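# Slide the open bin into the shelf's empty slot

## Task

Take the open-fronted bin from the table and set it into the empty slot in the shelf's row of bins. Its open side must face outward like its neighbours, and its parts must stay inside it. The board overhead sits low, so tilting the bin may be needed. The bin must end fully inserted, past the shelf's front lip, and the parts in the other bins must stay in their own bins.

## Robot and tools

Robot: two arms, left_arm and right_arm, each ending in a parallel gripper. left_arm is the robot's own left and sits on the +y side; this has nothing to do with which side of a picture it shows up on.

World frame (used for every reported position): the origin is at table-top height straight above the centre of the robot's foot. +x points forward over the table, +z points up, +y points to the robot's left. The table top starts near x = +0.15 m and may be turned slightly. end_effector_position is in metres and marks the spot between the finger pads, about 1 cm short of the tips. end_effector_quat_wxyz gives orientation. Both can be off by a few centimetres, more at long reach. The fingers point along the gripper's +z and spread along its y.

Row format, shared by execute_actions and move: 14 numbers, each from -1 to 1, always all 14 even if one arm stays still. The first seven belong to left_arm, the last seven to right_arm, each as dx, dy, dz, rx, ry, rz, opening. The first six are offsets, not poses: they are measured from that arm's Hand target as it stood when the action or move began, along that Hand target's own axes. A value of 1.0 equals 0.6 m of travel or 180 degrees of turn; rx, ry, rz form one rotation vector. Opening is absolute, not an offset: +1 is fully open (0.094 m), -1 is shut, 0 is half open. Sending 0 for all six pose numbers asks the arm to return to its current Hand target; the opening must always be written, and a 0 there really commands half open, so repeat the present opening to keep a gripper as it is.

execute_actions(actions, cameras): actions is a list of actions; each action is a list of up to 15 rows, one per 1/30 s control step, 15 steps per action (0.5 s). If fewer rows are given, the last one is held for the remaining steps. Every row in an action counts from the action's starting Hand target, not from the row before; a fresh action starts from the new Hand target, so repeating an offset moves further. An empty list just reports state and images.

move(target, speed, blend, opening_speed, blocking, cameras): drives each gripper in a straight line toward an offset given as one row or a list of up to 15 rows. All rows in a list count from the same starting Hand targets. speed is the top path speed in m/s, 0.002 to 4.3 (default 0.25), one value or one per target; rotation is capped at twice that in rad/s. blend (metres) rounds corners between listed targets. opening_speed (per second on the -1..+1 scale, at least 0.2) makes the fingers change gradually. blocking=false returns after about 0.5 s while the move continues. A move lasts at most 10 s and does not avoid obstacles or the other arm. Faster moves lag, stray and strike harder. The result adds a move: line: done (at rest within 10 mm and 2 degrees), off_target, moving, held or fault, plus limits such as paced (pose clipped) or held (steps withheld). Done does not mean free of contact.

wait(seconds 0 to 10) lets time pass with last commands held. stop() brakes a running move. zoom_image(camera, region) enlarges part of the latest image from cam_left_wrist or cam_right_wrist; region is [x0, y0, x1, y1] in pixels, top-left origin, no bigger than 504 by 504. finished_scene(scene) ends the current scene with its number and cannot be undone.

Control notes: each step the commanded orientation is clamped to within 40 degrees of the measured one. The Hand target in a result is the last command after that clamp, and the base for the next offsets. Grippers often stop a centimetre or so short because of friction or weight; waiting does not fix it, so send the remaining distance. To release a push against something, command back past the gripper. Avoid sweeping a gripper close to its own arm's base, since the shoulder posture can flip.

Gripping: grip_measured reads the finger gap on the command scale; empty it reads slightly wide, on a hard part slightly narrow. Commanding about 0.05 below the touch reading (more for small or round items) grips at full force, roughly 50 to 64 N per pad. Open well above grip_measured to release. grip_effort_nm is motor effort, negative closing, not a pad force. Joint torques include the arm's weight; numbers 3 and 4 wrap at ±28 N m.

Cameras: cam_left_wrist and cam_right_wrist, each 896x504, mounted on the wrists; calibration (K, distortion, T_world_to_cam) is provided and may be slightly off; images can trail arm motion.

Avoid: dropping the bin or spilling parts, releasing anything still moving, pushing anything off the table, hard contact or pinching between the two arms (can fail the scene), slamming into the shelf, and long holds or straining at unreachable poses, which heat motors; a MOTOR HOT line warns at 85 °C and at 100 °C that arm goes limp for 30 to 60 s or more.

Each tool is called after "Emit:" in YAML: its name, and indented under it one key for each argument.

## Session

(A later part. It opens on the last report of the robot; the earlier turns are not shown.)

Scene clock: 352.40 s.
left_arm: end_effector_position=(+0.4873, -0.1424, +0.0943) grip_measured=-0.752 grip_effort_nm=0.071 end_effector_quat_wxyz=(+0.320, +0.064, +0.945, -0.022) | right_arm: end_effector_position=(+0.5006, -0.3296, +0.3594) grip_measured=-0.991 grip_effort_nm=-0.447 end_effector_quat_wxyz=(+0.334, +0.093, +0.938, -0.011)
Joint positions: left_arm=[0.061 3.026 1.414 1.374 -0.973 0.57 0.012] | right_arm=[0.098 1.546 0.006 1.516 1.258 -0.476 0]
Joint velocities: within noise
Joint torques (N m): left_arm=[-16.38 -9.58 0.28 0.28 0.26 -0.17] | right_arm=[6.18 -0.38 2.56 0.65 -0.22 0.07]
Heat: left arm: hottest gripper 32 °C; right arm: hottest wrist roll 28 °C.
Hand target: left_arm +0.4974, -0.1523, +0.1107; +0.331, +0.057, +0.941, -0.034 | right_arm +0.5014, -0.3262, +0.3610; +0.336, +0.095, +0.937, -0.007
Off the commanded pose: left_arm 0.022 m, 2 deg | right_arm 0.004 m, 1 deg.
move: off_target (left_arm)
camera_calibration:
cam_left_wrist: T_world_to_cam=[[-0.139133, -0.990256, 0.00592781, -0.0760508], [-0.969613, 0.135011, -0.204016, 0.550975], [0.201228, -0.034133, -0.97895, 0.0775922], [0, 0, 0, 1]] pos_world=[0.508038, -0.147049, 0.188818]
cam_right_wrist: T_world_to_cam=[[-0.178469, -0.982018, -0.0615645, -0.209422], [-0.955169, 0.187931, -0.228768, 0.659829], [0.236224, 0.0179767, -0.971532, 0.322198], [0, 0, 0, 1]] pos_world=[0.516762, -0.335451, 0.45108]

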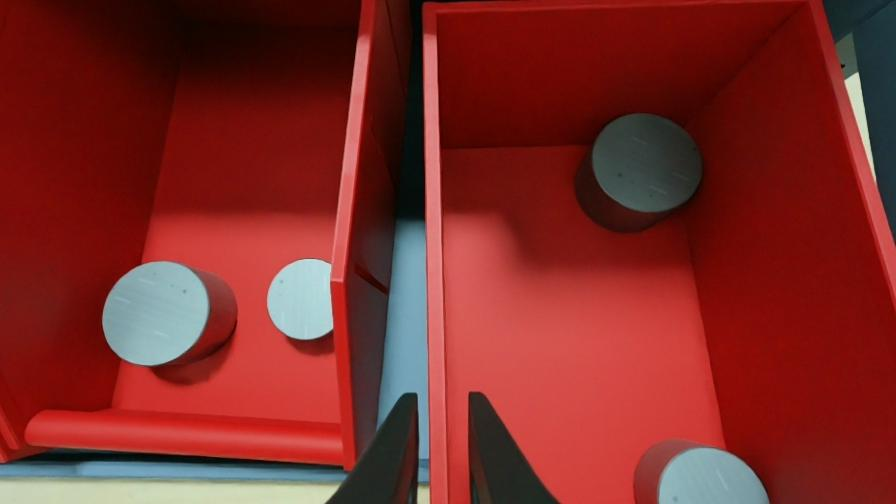

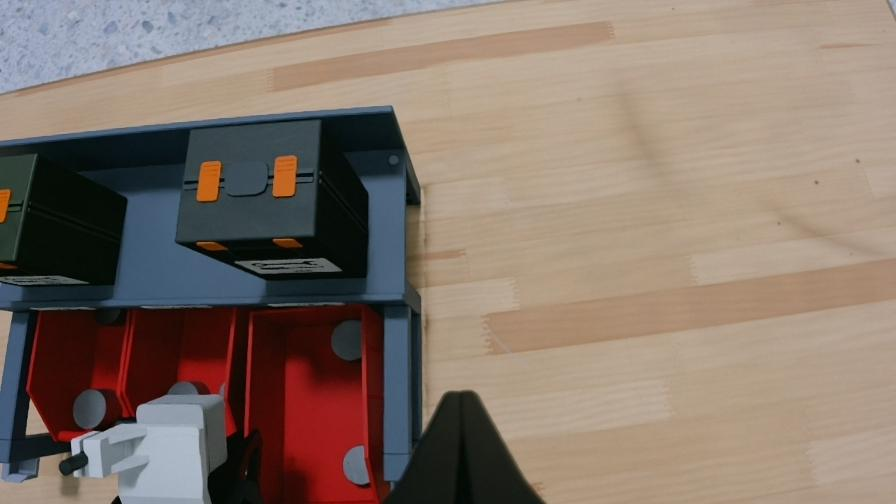

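Emit:
move:
  target:
    - [0,0,0,0,0,0,-1,0,0,0,0,0,0,-1]
    - [-0.0163,-0.009,0.0005,0,0.0072,0,-1,0,0,0,0,0,0,-1]
  speed: 0.06
  opening_speed: 0.5

Emit:
zoom_image:
  camera: "cam_right_wrist"
  region: [220, 290, 460, 504]

Scene clock: 360.60 s.
left_arm: end_effector_position=(+0.4904, -0.1445, +0.0940) grip_measured=-0.951 grip_effort_nm=-1.038 end_effector_quat_wxyz=(+0.306, +0.069, +0.949, -0.020) | right_arm: end_effector_position=(+0.5006, -0.3296, +0.3594) grip_measured=-0.991 grip_effort_nm=-0.457 end_effector_quat_wxyz=(+0.334, +0.093, +0.938, -0.011)
Joint positions: left_arm=[0.058 3.007 1.414 1.309 -0.99 0.54 0.002] | right_arm=[0.098 1.546 0.006 1.516 1.258 -0.476 0]
Joint velocities: within noise
Joint torques (N m): left_arm=[-17.38 -9.99 1.02 0.08 0.01 -0.21] | right_arm=[6.3 -0.67 2.54 0.65 -0.25 0.06]
Heat: left arm: hottest gripper 32 °C; right arm: hottest wrist roll 28 °C.
Hand target: left_arm +0.5046, -0.1585, +0.1168; +0.321, +0.057, +0.945, -0.034 | right_arm +0.5014, -0.3262, +0.3610; +0.336, +0.095, +0.937, -0.007
Off the commanded pose: left_arm 0.030 m, 3 deg | right_arm 0.004 m, 1 deg.
move: off_target (left_arm)
camera_calibration:
cam_left_wrist: T_world_to_cam=[[-0.145954, -0.989291, 0.00109838, -0.0736695], [-0.974047, 0.143511, -0.175036, 0.554933], [0.173004, -0.0266171, -0.984561, 0.0920609], [0, 0, 0, 1]] pos_world=[0.513852, -0.150069, 0.187854]
cam_right_wrist: T_world_to_cam=[[-0.178469, -0.982018, -0.0615645, -0.209422], [-0.955169, 0.187931, -0.228768, 0.659829], [0.236224, 0.0179767, -0.971532, 0.322198], [0, 0, 0, 1]] pos_world=[0.516762, -0.335451, 0.45108]

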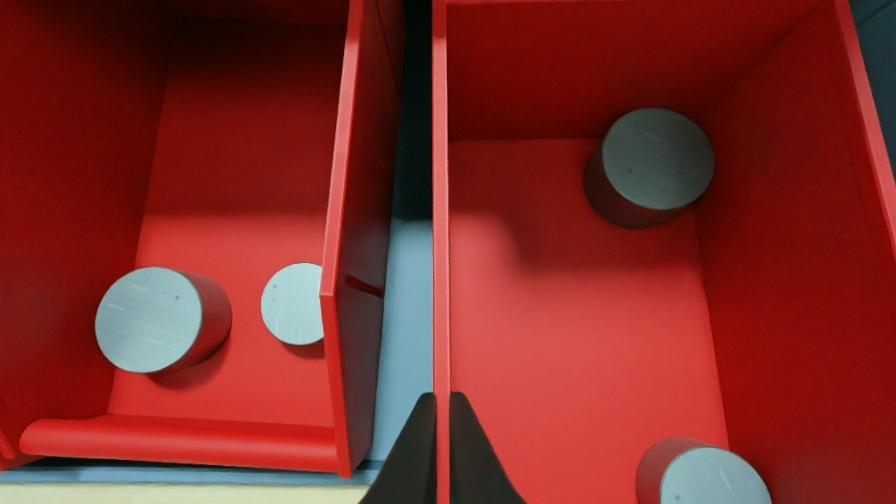

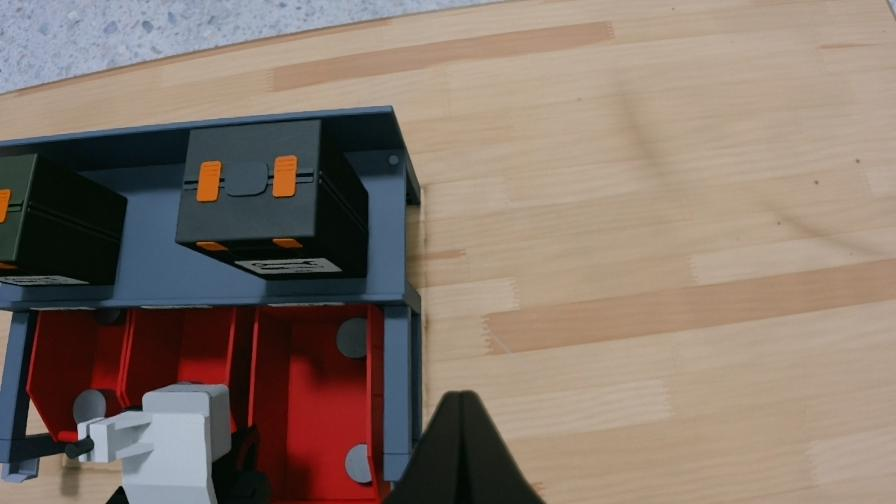

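Scaled by 2.100.

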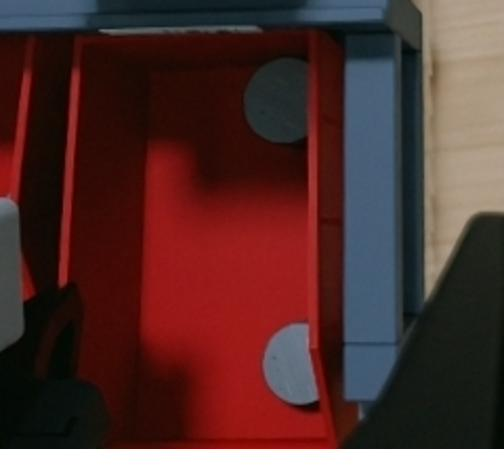

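Emit:
move:
  target: [-0.0364,0.0,0.0200,0,0,0,-1,0,0,0,0,0,0,-1]
  speed: 0.08

Emit:
zoom_image:
  camera: "cam_right_wrist"
  region: [220, 290, 460, 504]

Scene clock: 364.73 s.
left_arm: end_effector_position=(+0.5090, -0.1501, +0.0983) grip_measured=-0.951 grip_effort_nm=-1.043 end_effector_quat_wxyz=(+0.303, +0.072, +0.950, -0.020) | right_arm: end_effector_position=(+0.5006, -0.3296, +0.3594) grip_measured=-0.991 grip_effort_nm=-0.462 end_effector_quat_wxyz=(+0.334, +0.093, +0.938, -0.011)
Joint positions: left_arm=[0.058 2.977 1.431 1.252 -0.99 0.538 0.002] | right_arm=[0.098 1.546 0.006 1.516 1.258 -0.476 0]
Joint velocities: within noise
Joint torques (N m): left_arm=[-17.14 -10.75 1.29 0.32 0.25 -0.17] | right_arm=[6.53 -0.32 2.59 0.66 -0.23 0.04]
Heat: left arm: hottest gripper 32 °C; right arm: hottest wrist roll 28 °C.
Hand target: left_arm +0.5288, -0.1616, +0.1206; +0.321, +0.057, +0.945, -0.034 | right_arm +0.5014, -0.3262, +0.3610; +0.336, +0.095, +0.937, -0.007
Off the commanded pose: left_arm 0.032 m, 3 deg | right_arm 0.004 m, 1 deg.
move: off_target (left_arm)
camera_calibration:
cam_left_wrist: T_world_to_cam=[[-0.153229, -0.988191, -0.000123344, -0.0725696], [-0.97372, 0.151007, -0.170491, 0.575153], [0.168496, -0.0260041, -0.985359, 0.0953902], [0, 0, 0, 1]] pos_world=[0.532845, -0.156084, 0.192043]
cam_right_wrist: T_world_to_cam=[[-0.178469, -0.982018, -0.0615645, -0.209422], [-0.955169, 0.187931, -0.228768, 0.659829], [0.236224, 0.0179767, -0.971532, 0.322198], [0, 0, 0, 1]] pos_world=[0.516762, -0.335451, 0.45108]

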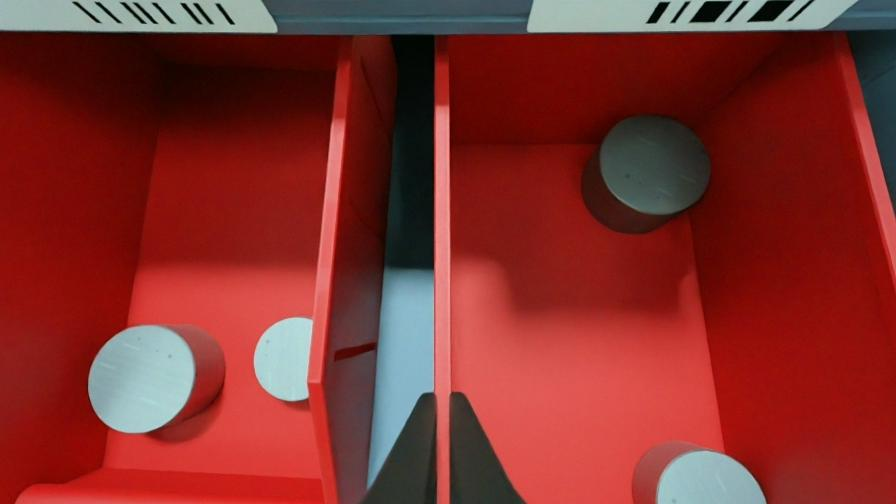

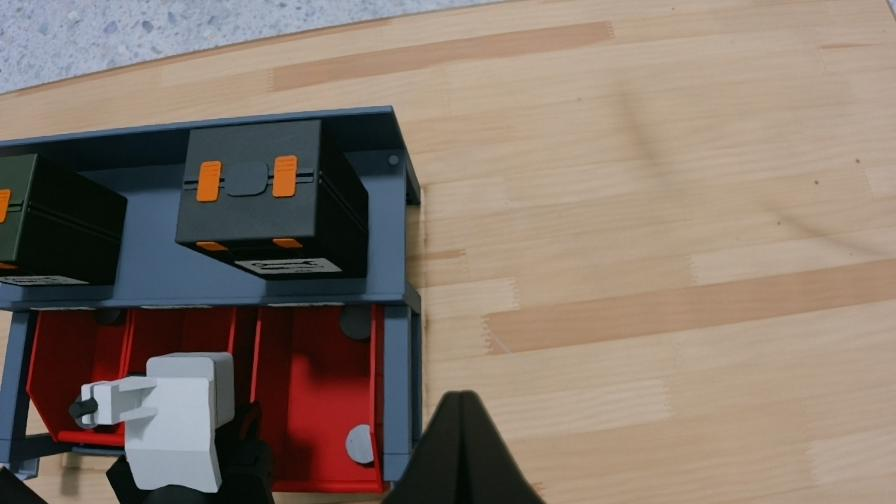

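Scaled by 2.100.

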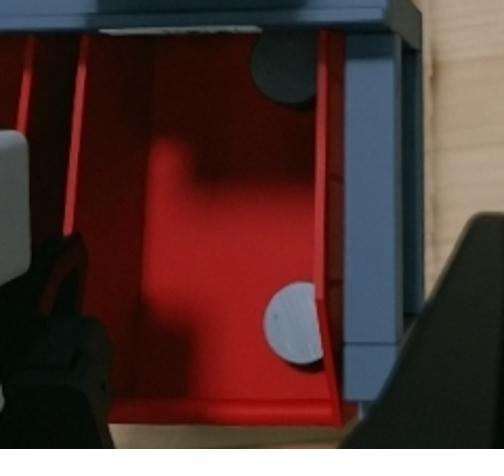

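Emit:
move:
  target: [-0.0443,0.0015,0.0320,0,-0.003,0,-1,0,0,0,0,0,0,-1]
  speed: 0.08

Emit:
zoom_image:
  camera: "cam_right_wrist"
  region: [220, 290, 460, 504]

Scene clock: 370.50 s.
left_arm: end_effector_position=(+0.5355, -0.1596, +0.1054) grip_measured=-0.951 grip_effort_nm=-1.043 end_effector_quat_wxyz=(+0.309, +0.071, +0.948, -0.027) | right_arm: end_effector_position=(+0.5006, -0.3296, +0.3594) grip_measured=-0.991 grip_effort_nm=-0.457 end_effector_quat_wxyz=(+0.334, +0.093, +0.938, -0.011)
Joint positions: left_arm=[0.058 2.949 1.464 1.204 -0.974 0.541 0.002] | right_arm=[0.098 1.546 0.006 1.516 1.258 -0.476 0]
Joint velocities: within noise
Joint torques (N m): left_arm=[-16.21 -11.28 1.84 0.44 0.45 0] | right_arm=[6.65 -0.73 2.67 0.69 -0.23 0.05]
Heat: left arm: hottest gripper 32 °C; right arm: hottest wrist roll 28 °C.
Hand target: left_arm +0.5617, -0.1649, +0.1216; +0.325, +0.057, +0.943, -0.034 | right_arm +0.5014, -0.3262, +0.3610; +0.336, +0.095, +0.937, -0.007
Off the commanded pose: left_arm 0.031 m, 3 deg | right_arm 0.004 m, 1 deg.
move: off_target (left_arm)
camera_calibration:
cam_left_wrist: T_world_to_cam=[[-0.154146, -0.987974, 0.0121008, -0.0786634], [-0.971533, 0.149328, -0.183918, 0.603563], [0.179899, -0.0401064, -0.982867, 0.0890506], [0, 0, 0, 1]] pos_world=[0.558235, -0.164275, 0.199483]
cam_right_wrist: T_world_to_cam=[[-0.178469, -0.982018, -0.0615645, -0.209422], [-0.955169, 0.187931, -0.228768, 0.659829], [0.236224, 0.0179767, -0.971532, 0.322198], [0, 0, 0, 1]] pos_world=[0.516762, -0.335451, 0.45108]

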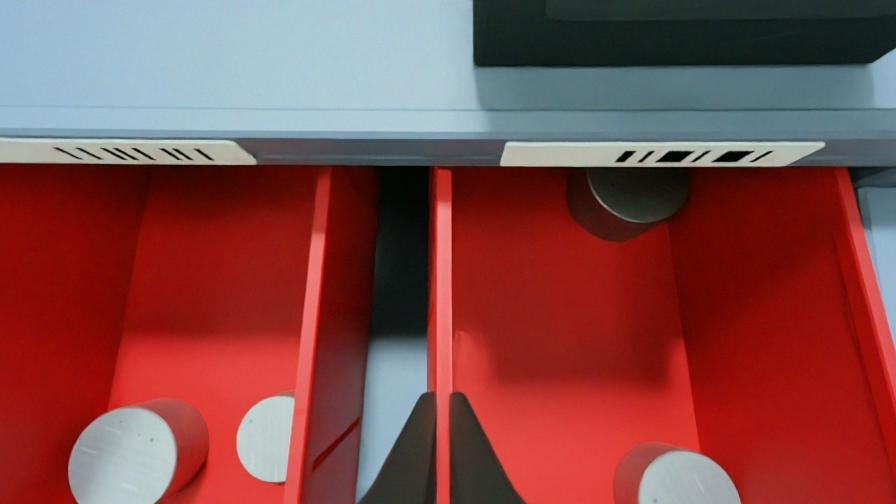

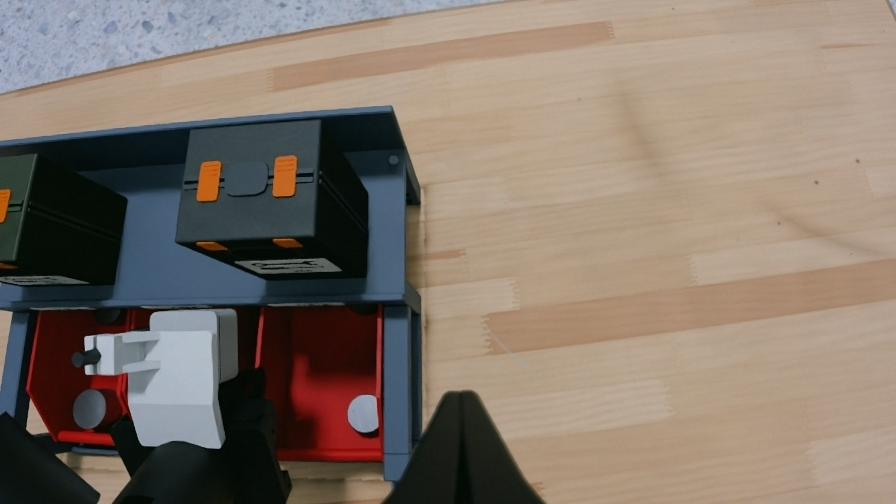

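Scaled by 2.100.

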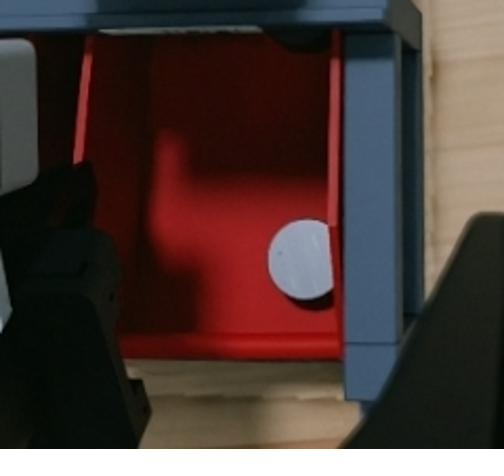

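Emit:
move:
  target: [-0.0118, 0.0067, 0.0175, 0, 0, 0, -1, 0, 0, 0, 0, 0, 0, -1]
  speed: 0.08
  cameras: ["cam_right_wrist", "cam_left_wrist"]

Emit:
zoom_image:
  camera: "cam_right_wrist"
  region: [220, 290, 460, 504]

Scene clock: 386.27 s.
left_arm: end_effector_position=(+0.5406, -0.1617, +0.1060) grip_measured=-0.951 grip_effort_nm=-1.048 end_effector_quat_wxyz=(+0.310, +0.077, +0.947, -0.031) | right_arm: end_effector_position=(+0.5006, -0.3296, +0.3594) grip_measured=-0.991 grip_effort_nm=-0.452 end_effector_quat_wxyz=(+0.334, +0.093, +0.938, -0.011)
Joint positions: left_arm=[0.061 2.942 1.467 1.188 -0.961 0.547 0.002] | right_arm=[0.098 1.546 0.006 1.516 1.258 -0.476 0]
Joint velocities: within noise
Joint torques (N m): left_arm=[-14.97 -11.81 2.25 0.46 0.53 0] | right_arm=[6.48 -0.44 2.67 0.51 -0.24 0.07]
Heat: left arm: hottest gripper 33 °C; right arm: hottest wrist roll 28 °C.
Hand target: left_arm +0.5740, -0.1626, +0.1176; +0.325, +0.057, +0.943, -0.034 | right_arm +0.5014, -0.3262, +0.3610; +0.336, +0.095, +0.937, -0.007
Off the commanded pose: left_arm 0.036 m, 3 deg | right_arm 0.004 m, 1 deg.
move: off_target (left_arm)
camera_calibration:
cam_left_wrist: T_world_to_cam=[[-0.16829, -0.985621, 0.0151466, -0.0721882], [-0.968885, 0.162564, -0.186641, 0.609876], [0.181495, -0.046085, -0.982311, 0.0867038], [0, 0, 0, 1]] pos_world=[0.563015, -0.166298, 0.200091]
cam_right_wrist: T_world_to_cam=[[-0.178469, -0.982018, -0.0615645, -0.209422], [-0.955169, 0.187931, -0.228768, 0.659829], [0.236224, 0.0179767, -0.971532, 0.322198], [0, 0, 0, 1]] pos_world=[0.516762, -0.335451, 0.45108]

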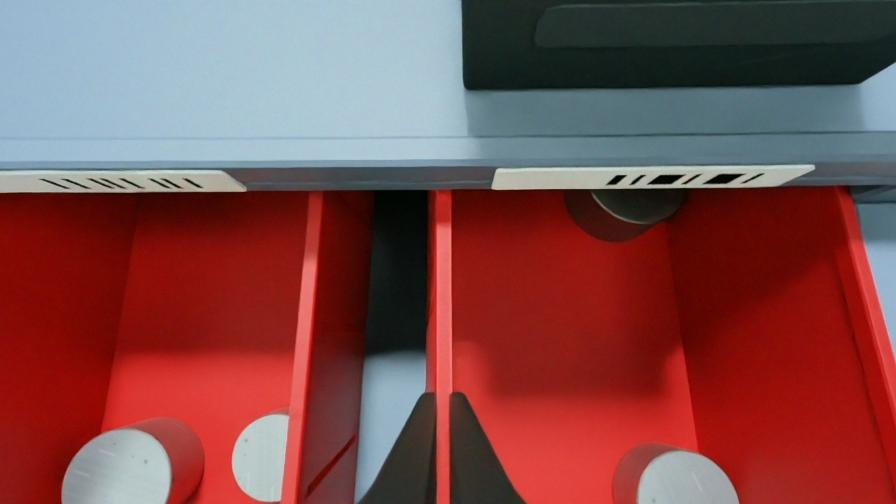

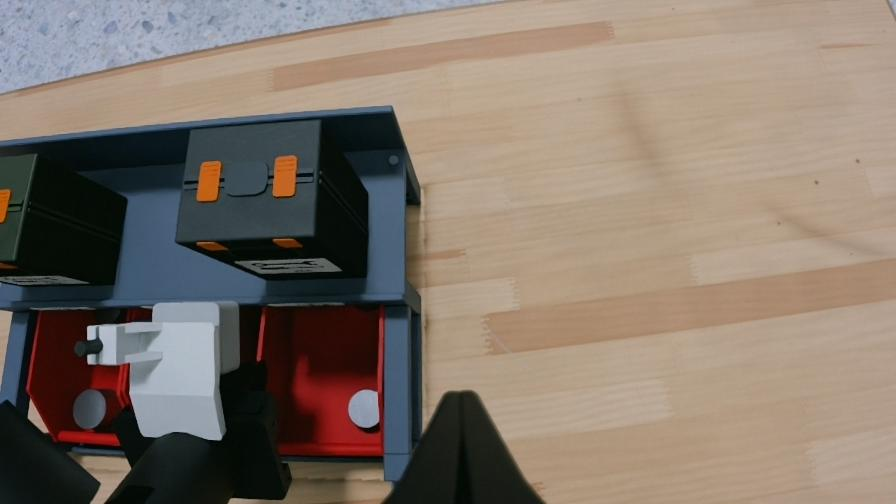

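Scaled by 2.100.

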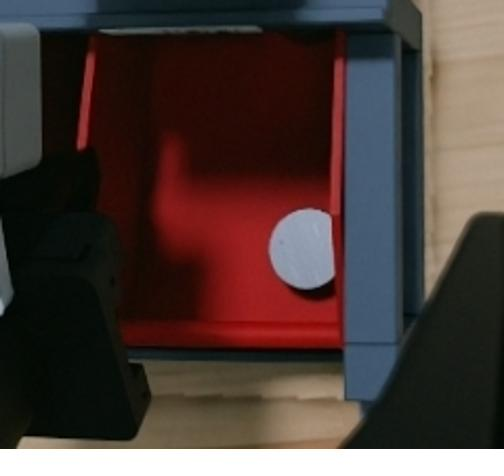

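Emit:
move:
  target: [0.0173, 0.0091, 0.0115, 0, -0.025, 0, -1, 0, 0, 0, 0, 0, 0, -1]
  speed: 0.08
  cameras: ["cam_right_wrist"]

Emit:
zoom_image:
  camera: "cam_right_wrist"
  region: [220, 290, 460, 504]

Scene clock: 399.50 s.
left_arm: end_effector_position=(+0.5471, -0.1567, +0.0991) grip_measured=-0.951 grip_effort_nm=-1.038 end_effector_quat_wxyz=(+0.344, +0.078, +0.935, -0.035) | right_arm: end_effector_position=(+0.5006, -0.3296, +0.3594) grip_measured=-0.991 grip_effort_nm=-0.452 end_effector_quat_wxyz=(+0.334, +0.093, +0.938, -0.011)
Joint positions: left_arm=[0.09 2.972 1.476 1.312 -0.888 0.637 0.002] | right_arm=[0.098 1.546 0.006 1.516 1.258 -0.476 0]
Joint velocities: within noise
Joint torques (N m): left_arm=[-14.8 -9.41 2.51 1.47 0.66 0] | right_arm=[6.42 -0.79 2.67 0.57 -0.22 0.03]
Heat: left arm: hottest gripper 33 °C; right arm: hottest wrist roll 28 °C.
Hand target: left_arm +0.5710, -0.1570, +0.1057; +0.362, +0.055, +0.930, -0.036 | right_arm +0.5014, -0.3262, +0.3610; +0.336, +0.095, +0.937, -0.007
Off the commanded pose: left_arm 0.025 m, 3 deg | right_arm 0.004 m, 1 deg.
move: off_target (left_arm)
camera_calibration:
cam_right_wrist: T_world_to_cam=[[-0.178469, -0.982018, -0.0615645, -0.209422], [-0.955169, 0.187931, -0.228768, 0.659829], [0.236224, 0.0179767, -0.971532, 0.322198], [0, 0, 0, 1]] pos_world=[0.516762, -0.335451, 0.45108]
Images, in order (width x height): cam_right_wrist 896x504.

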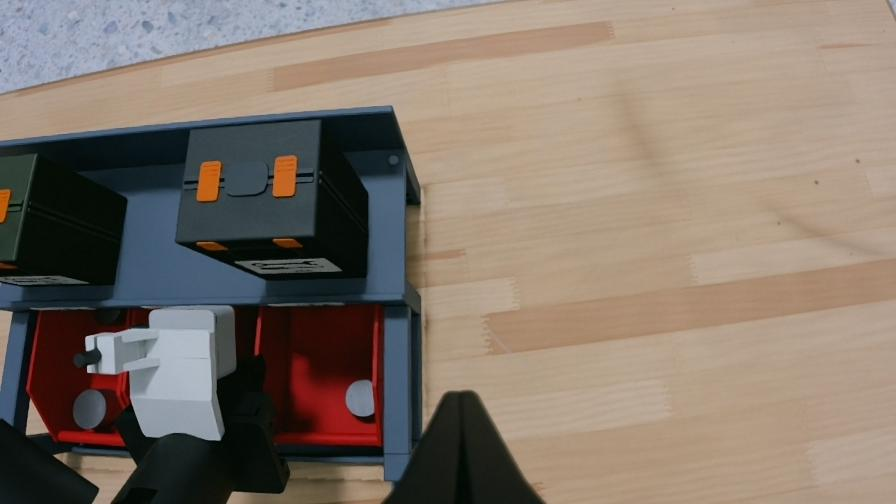

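Scaled by 2.100.

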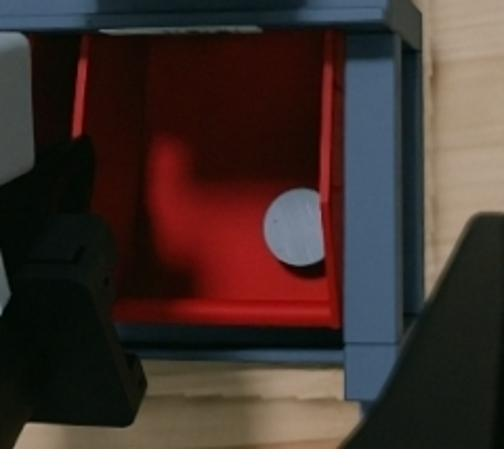

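Emit:
move:
  target: [0.0292, 0.0012, 0.0071, 0, -0.025, 0, -1, 0, 0, 0, 0, 0, 0, -1]
  speed: 0.06
  cameras: ["cam_right_wrist", "cam_left_wrist"]

Emit:
zoom_image:
  camera: "cam_right_wrist"
  region: [220, 290, 460, 504]

Scene clock: 406.53 s.
left_arm: end_effector_position=(+0.5443, -0.1568, +0.0889) grip_measured=-0.951 grip_effort_nm=-1.043 end_effector_quat_wxyz=(+0.383, +0.069, +0.920, -0.040) | right_arm: end_effector_position=(+0.5006, -0.3296, +0.3594) grip_measured=-0.991 grip_effort_nm=-0.457 end_effector_quat_wxyz=(+0.334, +0.093, +0.938, -0.011)
Joint positions: left_arm=[0.116 3.037 1.517 1.444 -0.811 0.704 0.002] | right_arm=[0.098 1.546 0.006 1.516 1.258 -0.476 0]
Joint velocities: within noise
Joint torques (N m): left_arm=[-14.04 -8.29 1.95 1.39 0.81 0.04] | right_arm=[6.3 -0.73 2.63 0.69 -0.24 0.04]
Heat: left arm: hottest gripper 33 °C; right arm: hottest wrist roll 28 °C.
Hand target: left_arm +0.5610, -0.1553, +0.0905; +0.398, +0.054, +0.915, -0.038 | right_arm +0.5014, -0.3262, +0.3610; +0.336, +0.095, +0.937, -0.007
Off the commanded pose: left_arm 0.017 m, 3 deg | right_arm 0.004 m, 1 deg.
move: off_target (left_arm)
camera_calibration:
cam_left_wrist: T_world_to_cam=[[-0.16244, -0.986402, 0.0249944, -0.0706587], [-0.930057, 0.144602, -0.337762, 0.598949], [0.329555, -0.0781122, -0.940899, -0.0197298], [0, 0, 0, 1]] pos_world=[0.552081, -0.157849, 0.185505]
cam_right_wrist: T_world_to_cam=[[-0.178469, -0.982018, -0.0615645, -0.209422], [-0.955169, 0.187931, -0.228768, 0.659829], [0.236224, 0.0179767, -0.971532, 0.322198], [0, 0, 0, 1]] pos_world=[0.516762, -0.335451, 0.45108]

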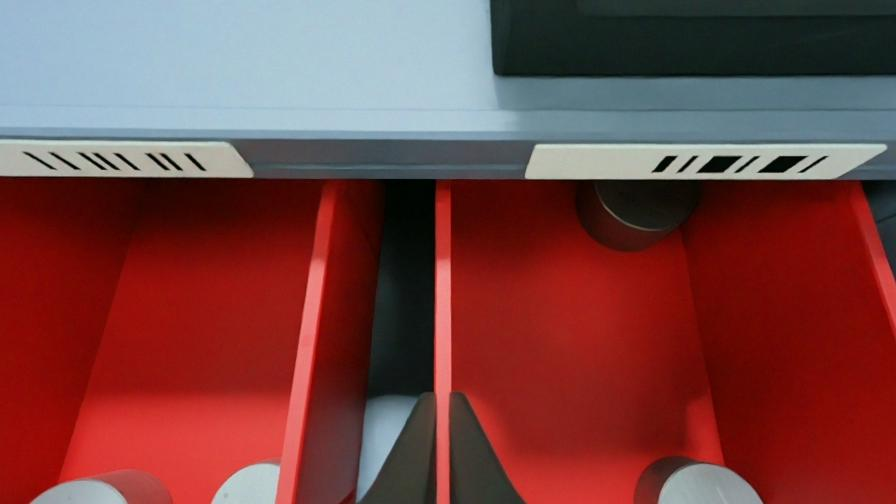

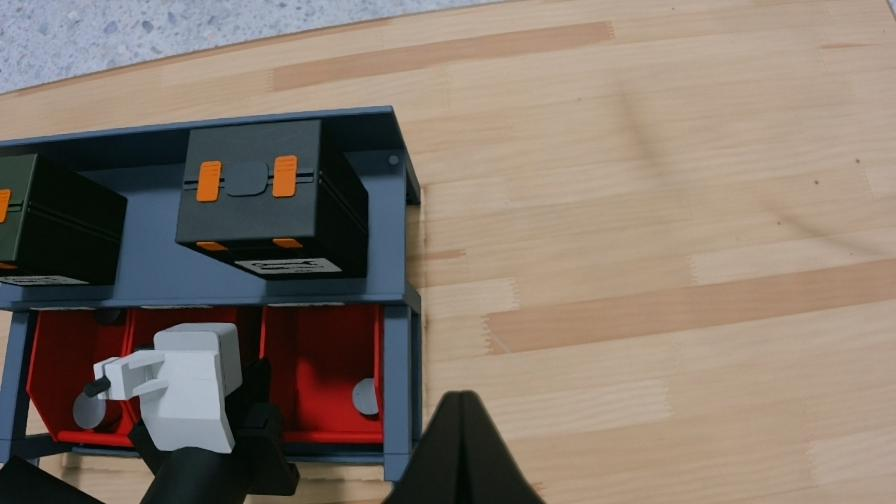

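Scaled by 2.100.

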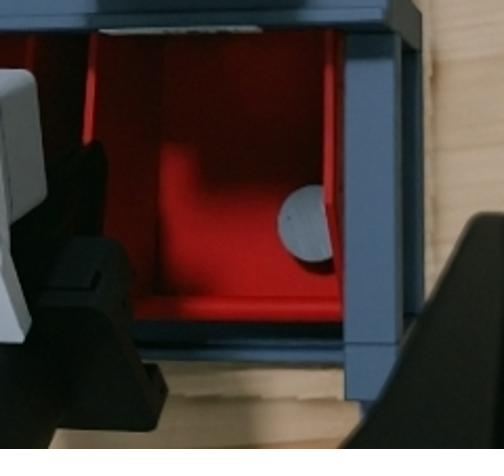

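Emit:
move:
  target: [0.0155, 0.0005, 0.0052, 0, 0, 0, -1, 0, 0, 0, 0, 0, 0, -1]
  speed: 0.05
  cameras: ["cam_right_wrist", "cam_left_wrist"]

Emit:
zoom_image:
  camera: "cam_right_wrist"
  region: [220, 290, 460, 504]

Scene clock: 415.70 s.
left_arm: end_effector_position=(+0.5435, -0.1592, +0.0881) grip_measured=-0.951 grip_effort_nm=-1.043 end_effector_quat_wxyz=(+0.390, +0.068, +0.917, -0.044) | right_arm: end_effector_position=(+0.5006, -0.3296, +0.3594) grip_measured=-0.991 grip_effort_nm=-0.447 end_effector_quat_wxyz=(+0.334, +0.093, +0.938, -0.011)
Joint positions: left_arm=[0.118 3.049 1.528 1.457 -0.796 0.709 0.002] | right_arm=[0.098 1.546 0.006 1.516 1.258 -0.476 0]
Joint velocities: within noise
Joint torques (N m): left_arm=[-12.98 -7.71 2.03 1.13 0.75 0.01] | right_arm=[6.3 -0.56 2.71 0.69 -0.22 0.05]
Heat: left arm: hottest gripper 33 °C; right arm: hottest wrist roll 28 °C.
Hand target: left_arm +0.5569, -0.1547, +0.0816; +0.398, +0.054, +0.915, -0.038 | right_arm +0.5014, -0.3262, +0.3610; +0.336, +0.095, +0.937, -0.007
Off the commanded pose: left_arm 0.016 m, 2 deg | right_arm 0.004 m, 1 deg.
move: off_target (left_arm)
camera_calibration:
cam_left_wrist: T_world_to_cam=[[-0.163061, -0.986127, 0.0310662, -0.0732754], [-0.925233, 0.141907, -0.35186, 0.596602], [0.34257, -0.0861182, -0.935537, -0.0292434], [0, 0, 0, 1]] pos_world=[0.550066, -0.159439, 0.184839]
cam_right_wrist: T_world_to_cam=[[-0.178469, -0.982018, -0.0615645, -0.209422], [-0.955169, 0.187931, -0.228768, 0.659829], [0.236224, 0.0179767, -0.971532, 0.322198], [0, 0, 0, 1]] pos_world=[0.516762, -0.335451, 0.45108]

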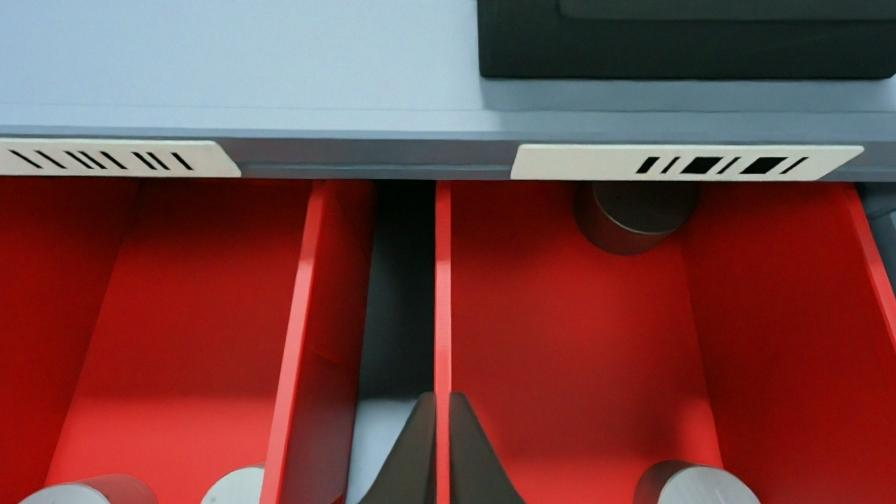

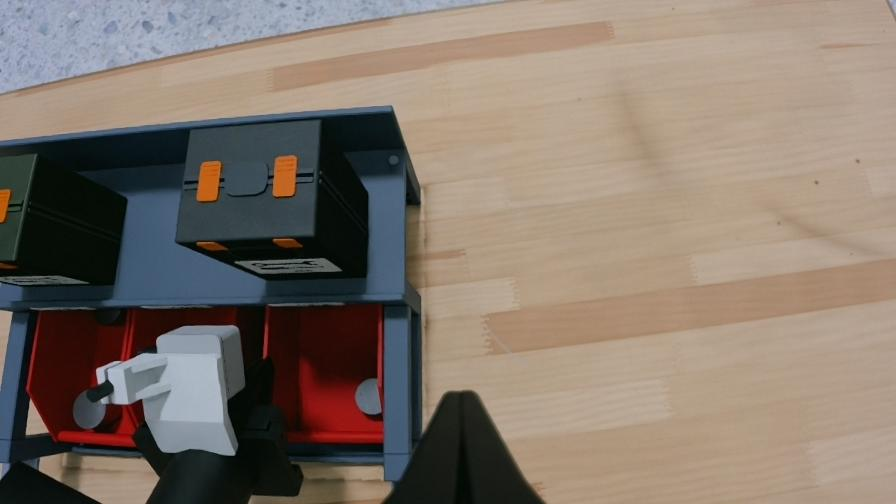

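Scaled by 2.100.

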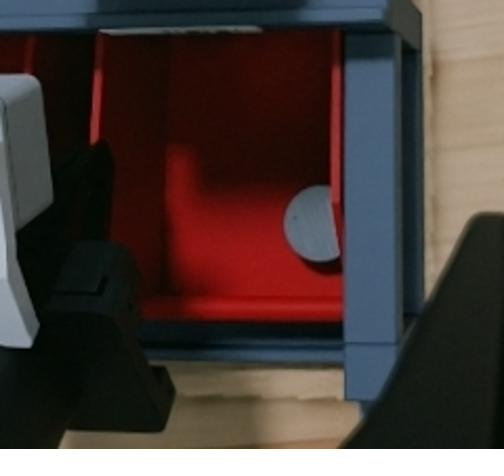

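Emit:
move:
  target: [0, -0.006, -0.0248, 0, 0, 0, -1, 0, 0, 0, 0, 0, 0, -1]
  speed: 0.05
  cameras: ["cam_left_wrist"]

Scene clock: 420.70 s.
left_arm: end_effector_position=(+0.5424, -0.1569, +0.0878) grip_measured=-0.951 grip_effort_nm=-1.043 end_effector_quat_wxyz=(+0.390, +0.063, +0.918, -0.040) | right_arm: end_effector_position=(+0.5006, -0.3296, +0.3594) grip_measured=-0.991 grip_effort_nm=-0.462 end_effector_quat_wxyz=(+0.334, +0.093, +0.938, -0.011)
Joint positions: left_arm=[0.118 3.053 1.528 1.47 -0.804 0.71 0.002] | right_arm=[0.098 1.546 0.006 1.516 1.258 -0.476 0]
Joint velocities: within noise
Joint torques (N m): left_arm=[-15.15 -7.71 0.55 1.37 0.21 -0.01] | right_arm=[6.12 -0.73 2.5 0.7 -0.22 0.06]
Heat: left arm: hottest gripper 33 °C; right arm: hottest wrist roll 28 °C.
Hand target: left_arm +0.5457, -0.1566, +0.0918; +0.398, +0.054, +0.915, -0.038 | right_arm +0.5014, -0.3262, +0.3610; +0.336, +0.095, +0.937, -0.007
Off the commanded pose: left_arm 0.005 m, 1 deg | right_arm 0.004 m, 1 deg.
move: done
camera_calibration:
cam_left_wrist: T_world_to_cam=[[-0.151052, -0.98814, 0.0276195, -0.0777255], [-0.927007, 0.131894, -0.351087, 0.594424], [0.34328, -0.0786357, -0.935936, -0.028215], [0, 0, 0, 1]] pos_world=[0.548981, -0.157423, 0.184434]
Images, in order (width x height): cam_left_wrist 896x504.

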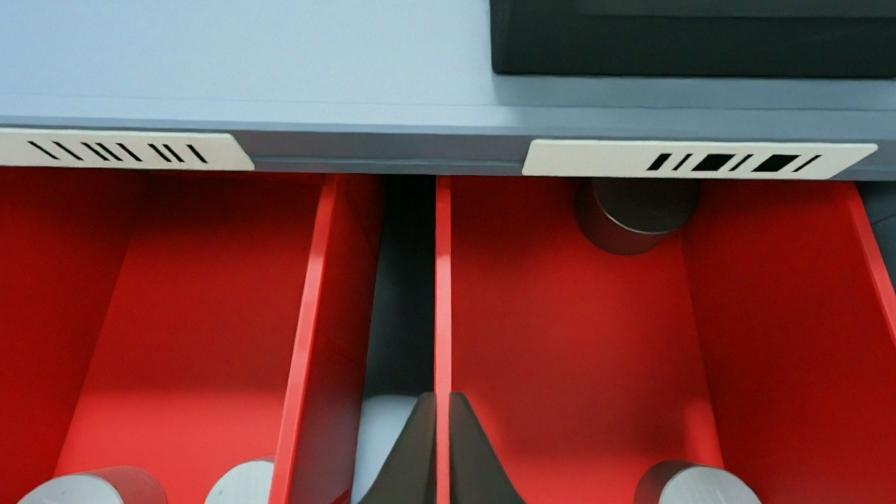

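Emit:
move:
  target: [0, 0, 0, 0, 0, 0, -0.75, 0, 0, 0, 0, 0, 0, -1]
  opening_speed: 0.3
  cameras: ["cam_left_wrist", "cam_right_wrist"]

Scene clock: 424.47 s.
left_arm: end_effector_position=(+0.5433, -0.1556, +0.0887) grip_measured=-0.753 grip_effort_nm=0.076 end_effector_quat_wxyz=(+0.393, +0.058, +0.917, -0.039) | right_arm: end_effector_position=(+0.5006, -0.3296, +0.3594) grip_measured=-0.991 grip_effort_nm=-0.462 end_effector_quat_wxyz=(+0.334, +0.093, +0.938, -0.011)
Joint positions: left_arm=[0.118 3.053 1.528 1.481 -0.805 0.71 0.012] | right_arm=[0.098 1.546 0.006 1.516 1.258 -0.476 0]
Joint velocities: within noise
Joint torques (N m): left_arm=[-15.03 -7.71 0.58 0.95 0.23 -0.01] | right_arm=[6.01 -0.62 2.5 0.58 -0.24 0.04]
Heat: left arm: hottest gripper 33 °C; right arm: hottest wrist roll 28 °C.
Hand target: left_arm +0.5456, -0.1567, +0.0918; +0.398, +0.054, +0.915, -0.038 | right_arm +0.5014, -0.3262, +0.3610; +0.336, +0.095, +0.937, -0.007
Off the commanded pose: left_arm 0.004 m, 1 deg | right_arm 0.004 m, 1 deg.
move: done
camera_calibration:
cam_left_wrist: T_world_to_cam=[[-0.142186, -0.989396, 0.0296278, -0.0815318], [-0.926463, 0.122484, -0.355899, 0.59407], [0.348496, -0.078053, -0.934055, -0.0304042], [0, 0, 0, 1]] pos_world=[0.549386, -0.155805, 0.185445]
cam_right_wrist: T_world_to_cam=[[-0.178469, -0.982018, -0.0615645, -0.209422], [-0.955169, 0.187931, -0.228768, 0.659829], [0.236224, 0.0179767, -0.971532, 0.322198], [0, 0, 0, 1]] pos_world=[0.516762, -0.335451, 0.45108]

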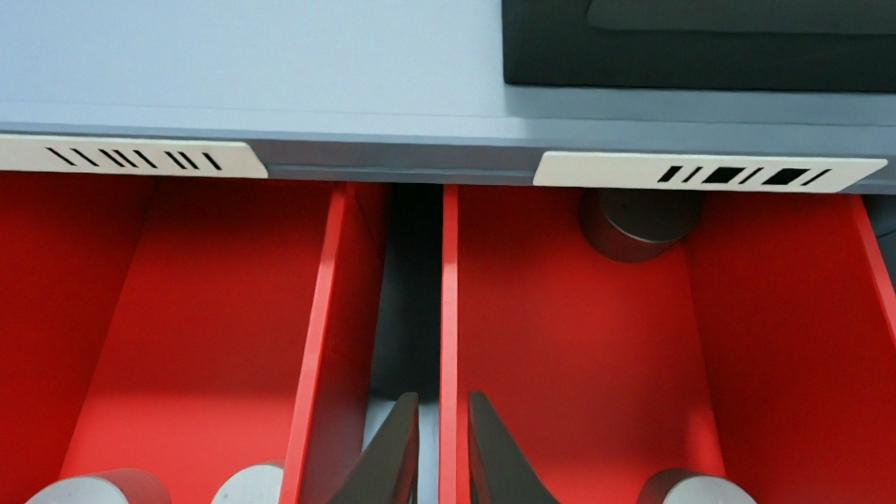

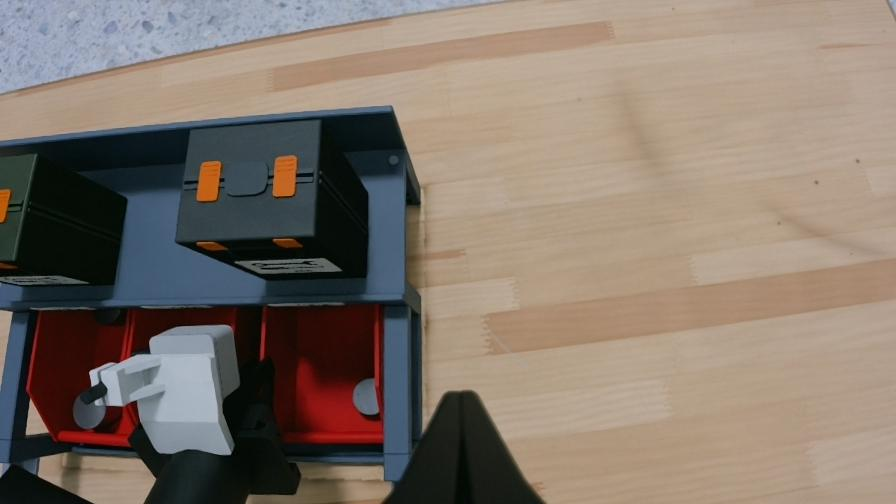

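Emit:
move:
  target:
    - [0, 0, -0.083, 0, 0, 0, -0.75, 0, 0, 0, 0, 0, 0, -1]
    - [0, 0, -0.30, 0, 0, 0, -0.75, 0, 0, 0, 0, 0, 0, -1]
  speed: [0.08, 0.2]
  cameras: ["cam_left_wrist", "cam_right_wrist"]

Emit:
zoom_image:
  camera: "cam_right_wrist"
  region: [0, 290, 430, 504]

Scene clock: 433.47 s.
left_arm: end_effector_position=(+0.4634, -0.1410, +0.1313) grip_measured=-0.752 grip_effort_nm=0.076 end_effector_quat_wxyz=(+0.362, +0.082, +0.928, -0.029) | right_arm: end_effector_position=(+0.5006, -0.3296, +0.3594) grip_measured=-0.991 grip_effort_nm=-0.457 end_effector_quat_wxyz=(+0.334, +0.093, +0.938, -0.011)
Joint positions: left_arm=[-0.012 3.055 1.36 1.55 -0.974 0.671 0.012] | right_arm=[0.098 1.546 0.006 1.516 1.258 -0.476 0]
Joint velocities: within noise
Joint torques (N m): left_arm=[-11.93 -8.47 0.72 0.47 0.32 0] | right_arm=[6.24 -0.03 2.58 0.7 -0.29 0.09]
Heat: left arm: hottest gripper 33 °C; right arm: hottest wrist roll 28 °C.
Hand target: left_arm +0.4700, -0.1368, +0.1235; +0.359, +0.078, +0.930, -0.023 (not the last commanded pose) | right_arm +0.5014, -0.3262, +0.3610; +0.336, +0.095, +0.937, -0.007
Off the commanded pose: left_arm 0.096 m, 6 deg | right_arm 0.004 m, 1 deg.
move: held (left_arm; a check stopped the path); path passed 1 of 2 targets; limits=held
pose unreachable (left arm): on one or more control steps of this call, first in action 0 (counted from 0), this arm could not follow its commanded pose, so it was not sent that pose on those steps. It may still have moved: this result reports where it is.
cause: moving toward the commanded pose would bring a part of the arm (its forearm (the part past joint 3)) too close to the robot's own body.
camera_calibration:
cam_left_wrist: T_world_to_cam=[[-0.177777, -0.984071, -0.000344601, -0.0585176], [-0.940852, 0.170071, -0.293042, 0.538557], [0.288433, -0.0517719, -0.956099, 0.0727867], [0, 0, 0, 1]] pos_world=[0.475305, -0.14541, 0.227391]
cam_right_wrist: T_world_to_cam=[[-0.178469, -0.982018, -0.0615645, -0.209422], [-0.955169, 0.187931, -0.228768, 0.659829], [0.236224, 0.0179767, -0.971532, 0.322198], [0, 0, 0, 1]] pos_world=[0.516762, -0.335451, 0.45108]

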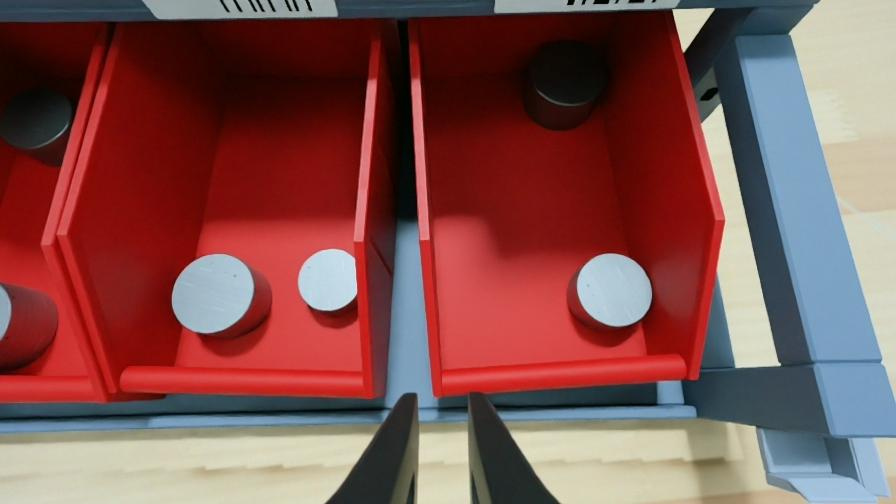

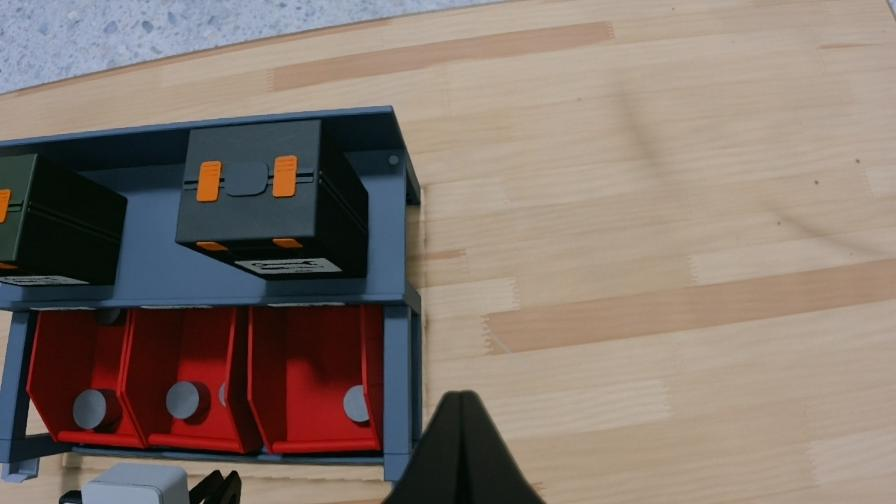

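Scaled by 1.172.

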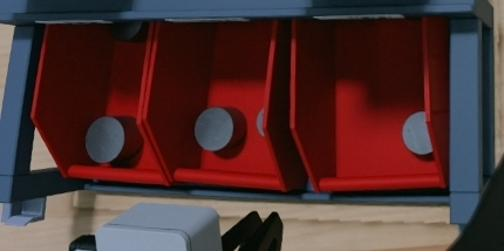

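Emit:
zoom_image:
  camera: "cam_left_wrist"
  region: [300, 240, 760, 440]

Emit:
zoom_image:
  camera: "cam_right_wrist"
  region: [220, 390, 440, 504]

Scaled by 1.096.

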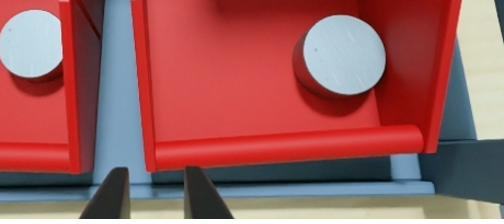

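Scaled by 2.291.

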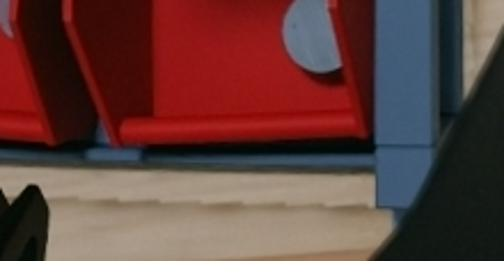

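Emit:
move:
  target: [0.0655, -0.0448, 0.0041, 0.0024, 0.0564, -0.0039, -1, 0, 0, 0, 0, 0, 0, -1]
  speed: 0.15
  cameras: ["cam_left_wrist", "cam_right_wrist"]

Scene clock: 473.07 s.
left_arm: end_effector_position=(+0.4370, -0.1605, +0.1009) grip_measured=-0.989 grip_effort_nm=-0.598 end_effector_quat_wxyz=(+0.280, +0.086, +0.956, -0.024) | right_arm: end_effector_position=(+0.5006, -0.3296, +0.3594) grip_measured=-0.991 grip_effort_nm=-0.466 end_effector_quat_wxyz=(+0.334, +0.093, +0.938, -0.011)
Joint positions: left_arm=[-0.011 3.055 1.412 1.21 -1.061 0.427 0.001] | right_arm=[0.098 1.546 0.006 1.516 1.258 -0.476 0]
Joint velocities: within noise
Joint torques (N m): left_arm=[-12.86 -8.29 0.91 0.18 -0.04 -0.2] | right_arm=[6.12 -0.62 2.62 0.76 -0.21 0.05]
Heat: left arm: hottest gripper 32 °C; right arm: hottest wrist roll 28 °C.
Hand target: left_arm +0.4385, -0.1584, +0.0948; +0.275, +0.075, +0.958, -0.021 | right_arm +0.5014, -0.3262, +0.3610; +0.336, +0.095, +0.937, -0.007
Off the commanded pose: left_arm 0.007 m, 1 deg | right_arm 0.004 m, 1 deg.
move: done
camera_calibration:
cam_left_wrist: T_world_to_cam=[[-0.180695, -0.983533, 0.00333056, -0.0814732], [-0.976158, 0.178924, -0.122885, 0.507807], [0.120265, -0.0254559, -0.992415, 0.131674], [0, 0, 0, 1]] pos_world=[0.465142, -0.167639, 0.193348]
cam_right_wrist: T_world_to_cam=[[-0.178469, -0.982018, -0.0615645, -0.209422], [-0.955169, 0.187931, -0.228768, 0.659829], [0.236224, 0.0179767, -0.971532, 0.322198], [0, 0, 0, 1]] pos_world=[0.516762, -0.335451, 0.45108]

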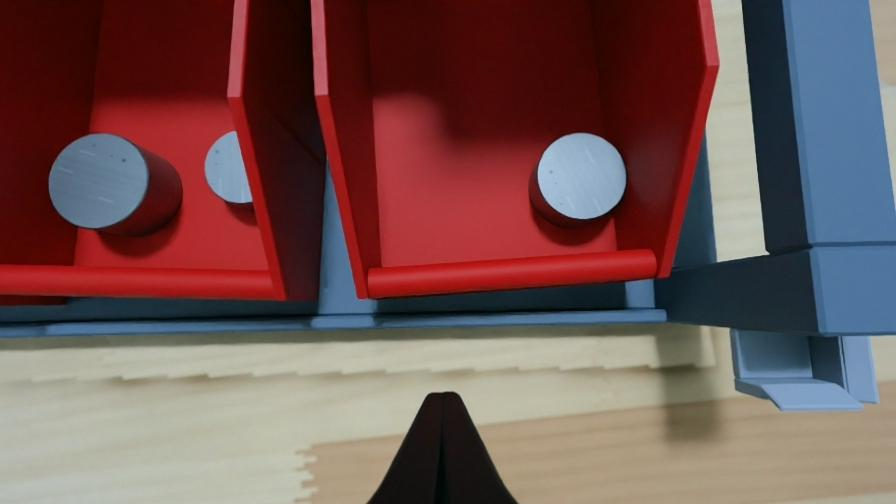

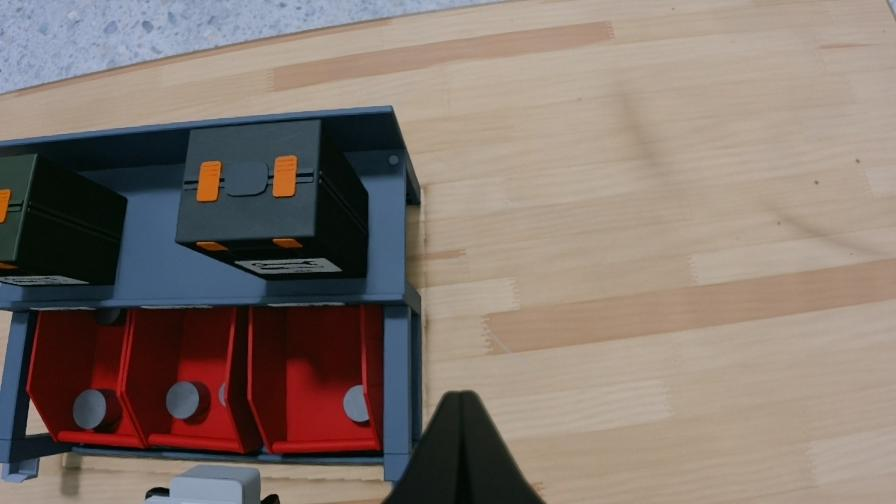

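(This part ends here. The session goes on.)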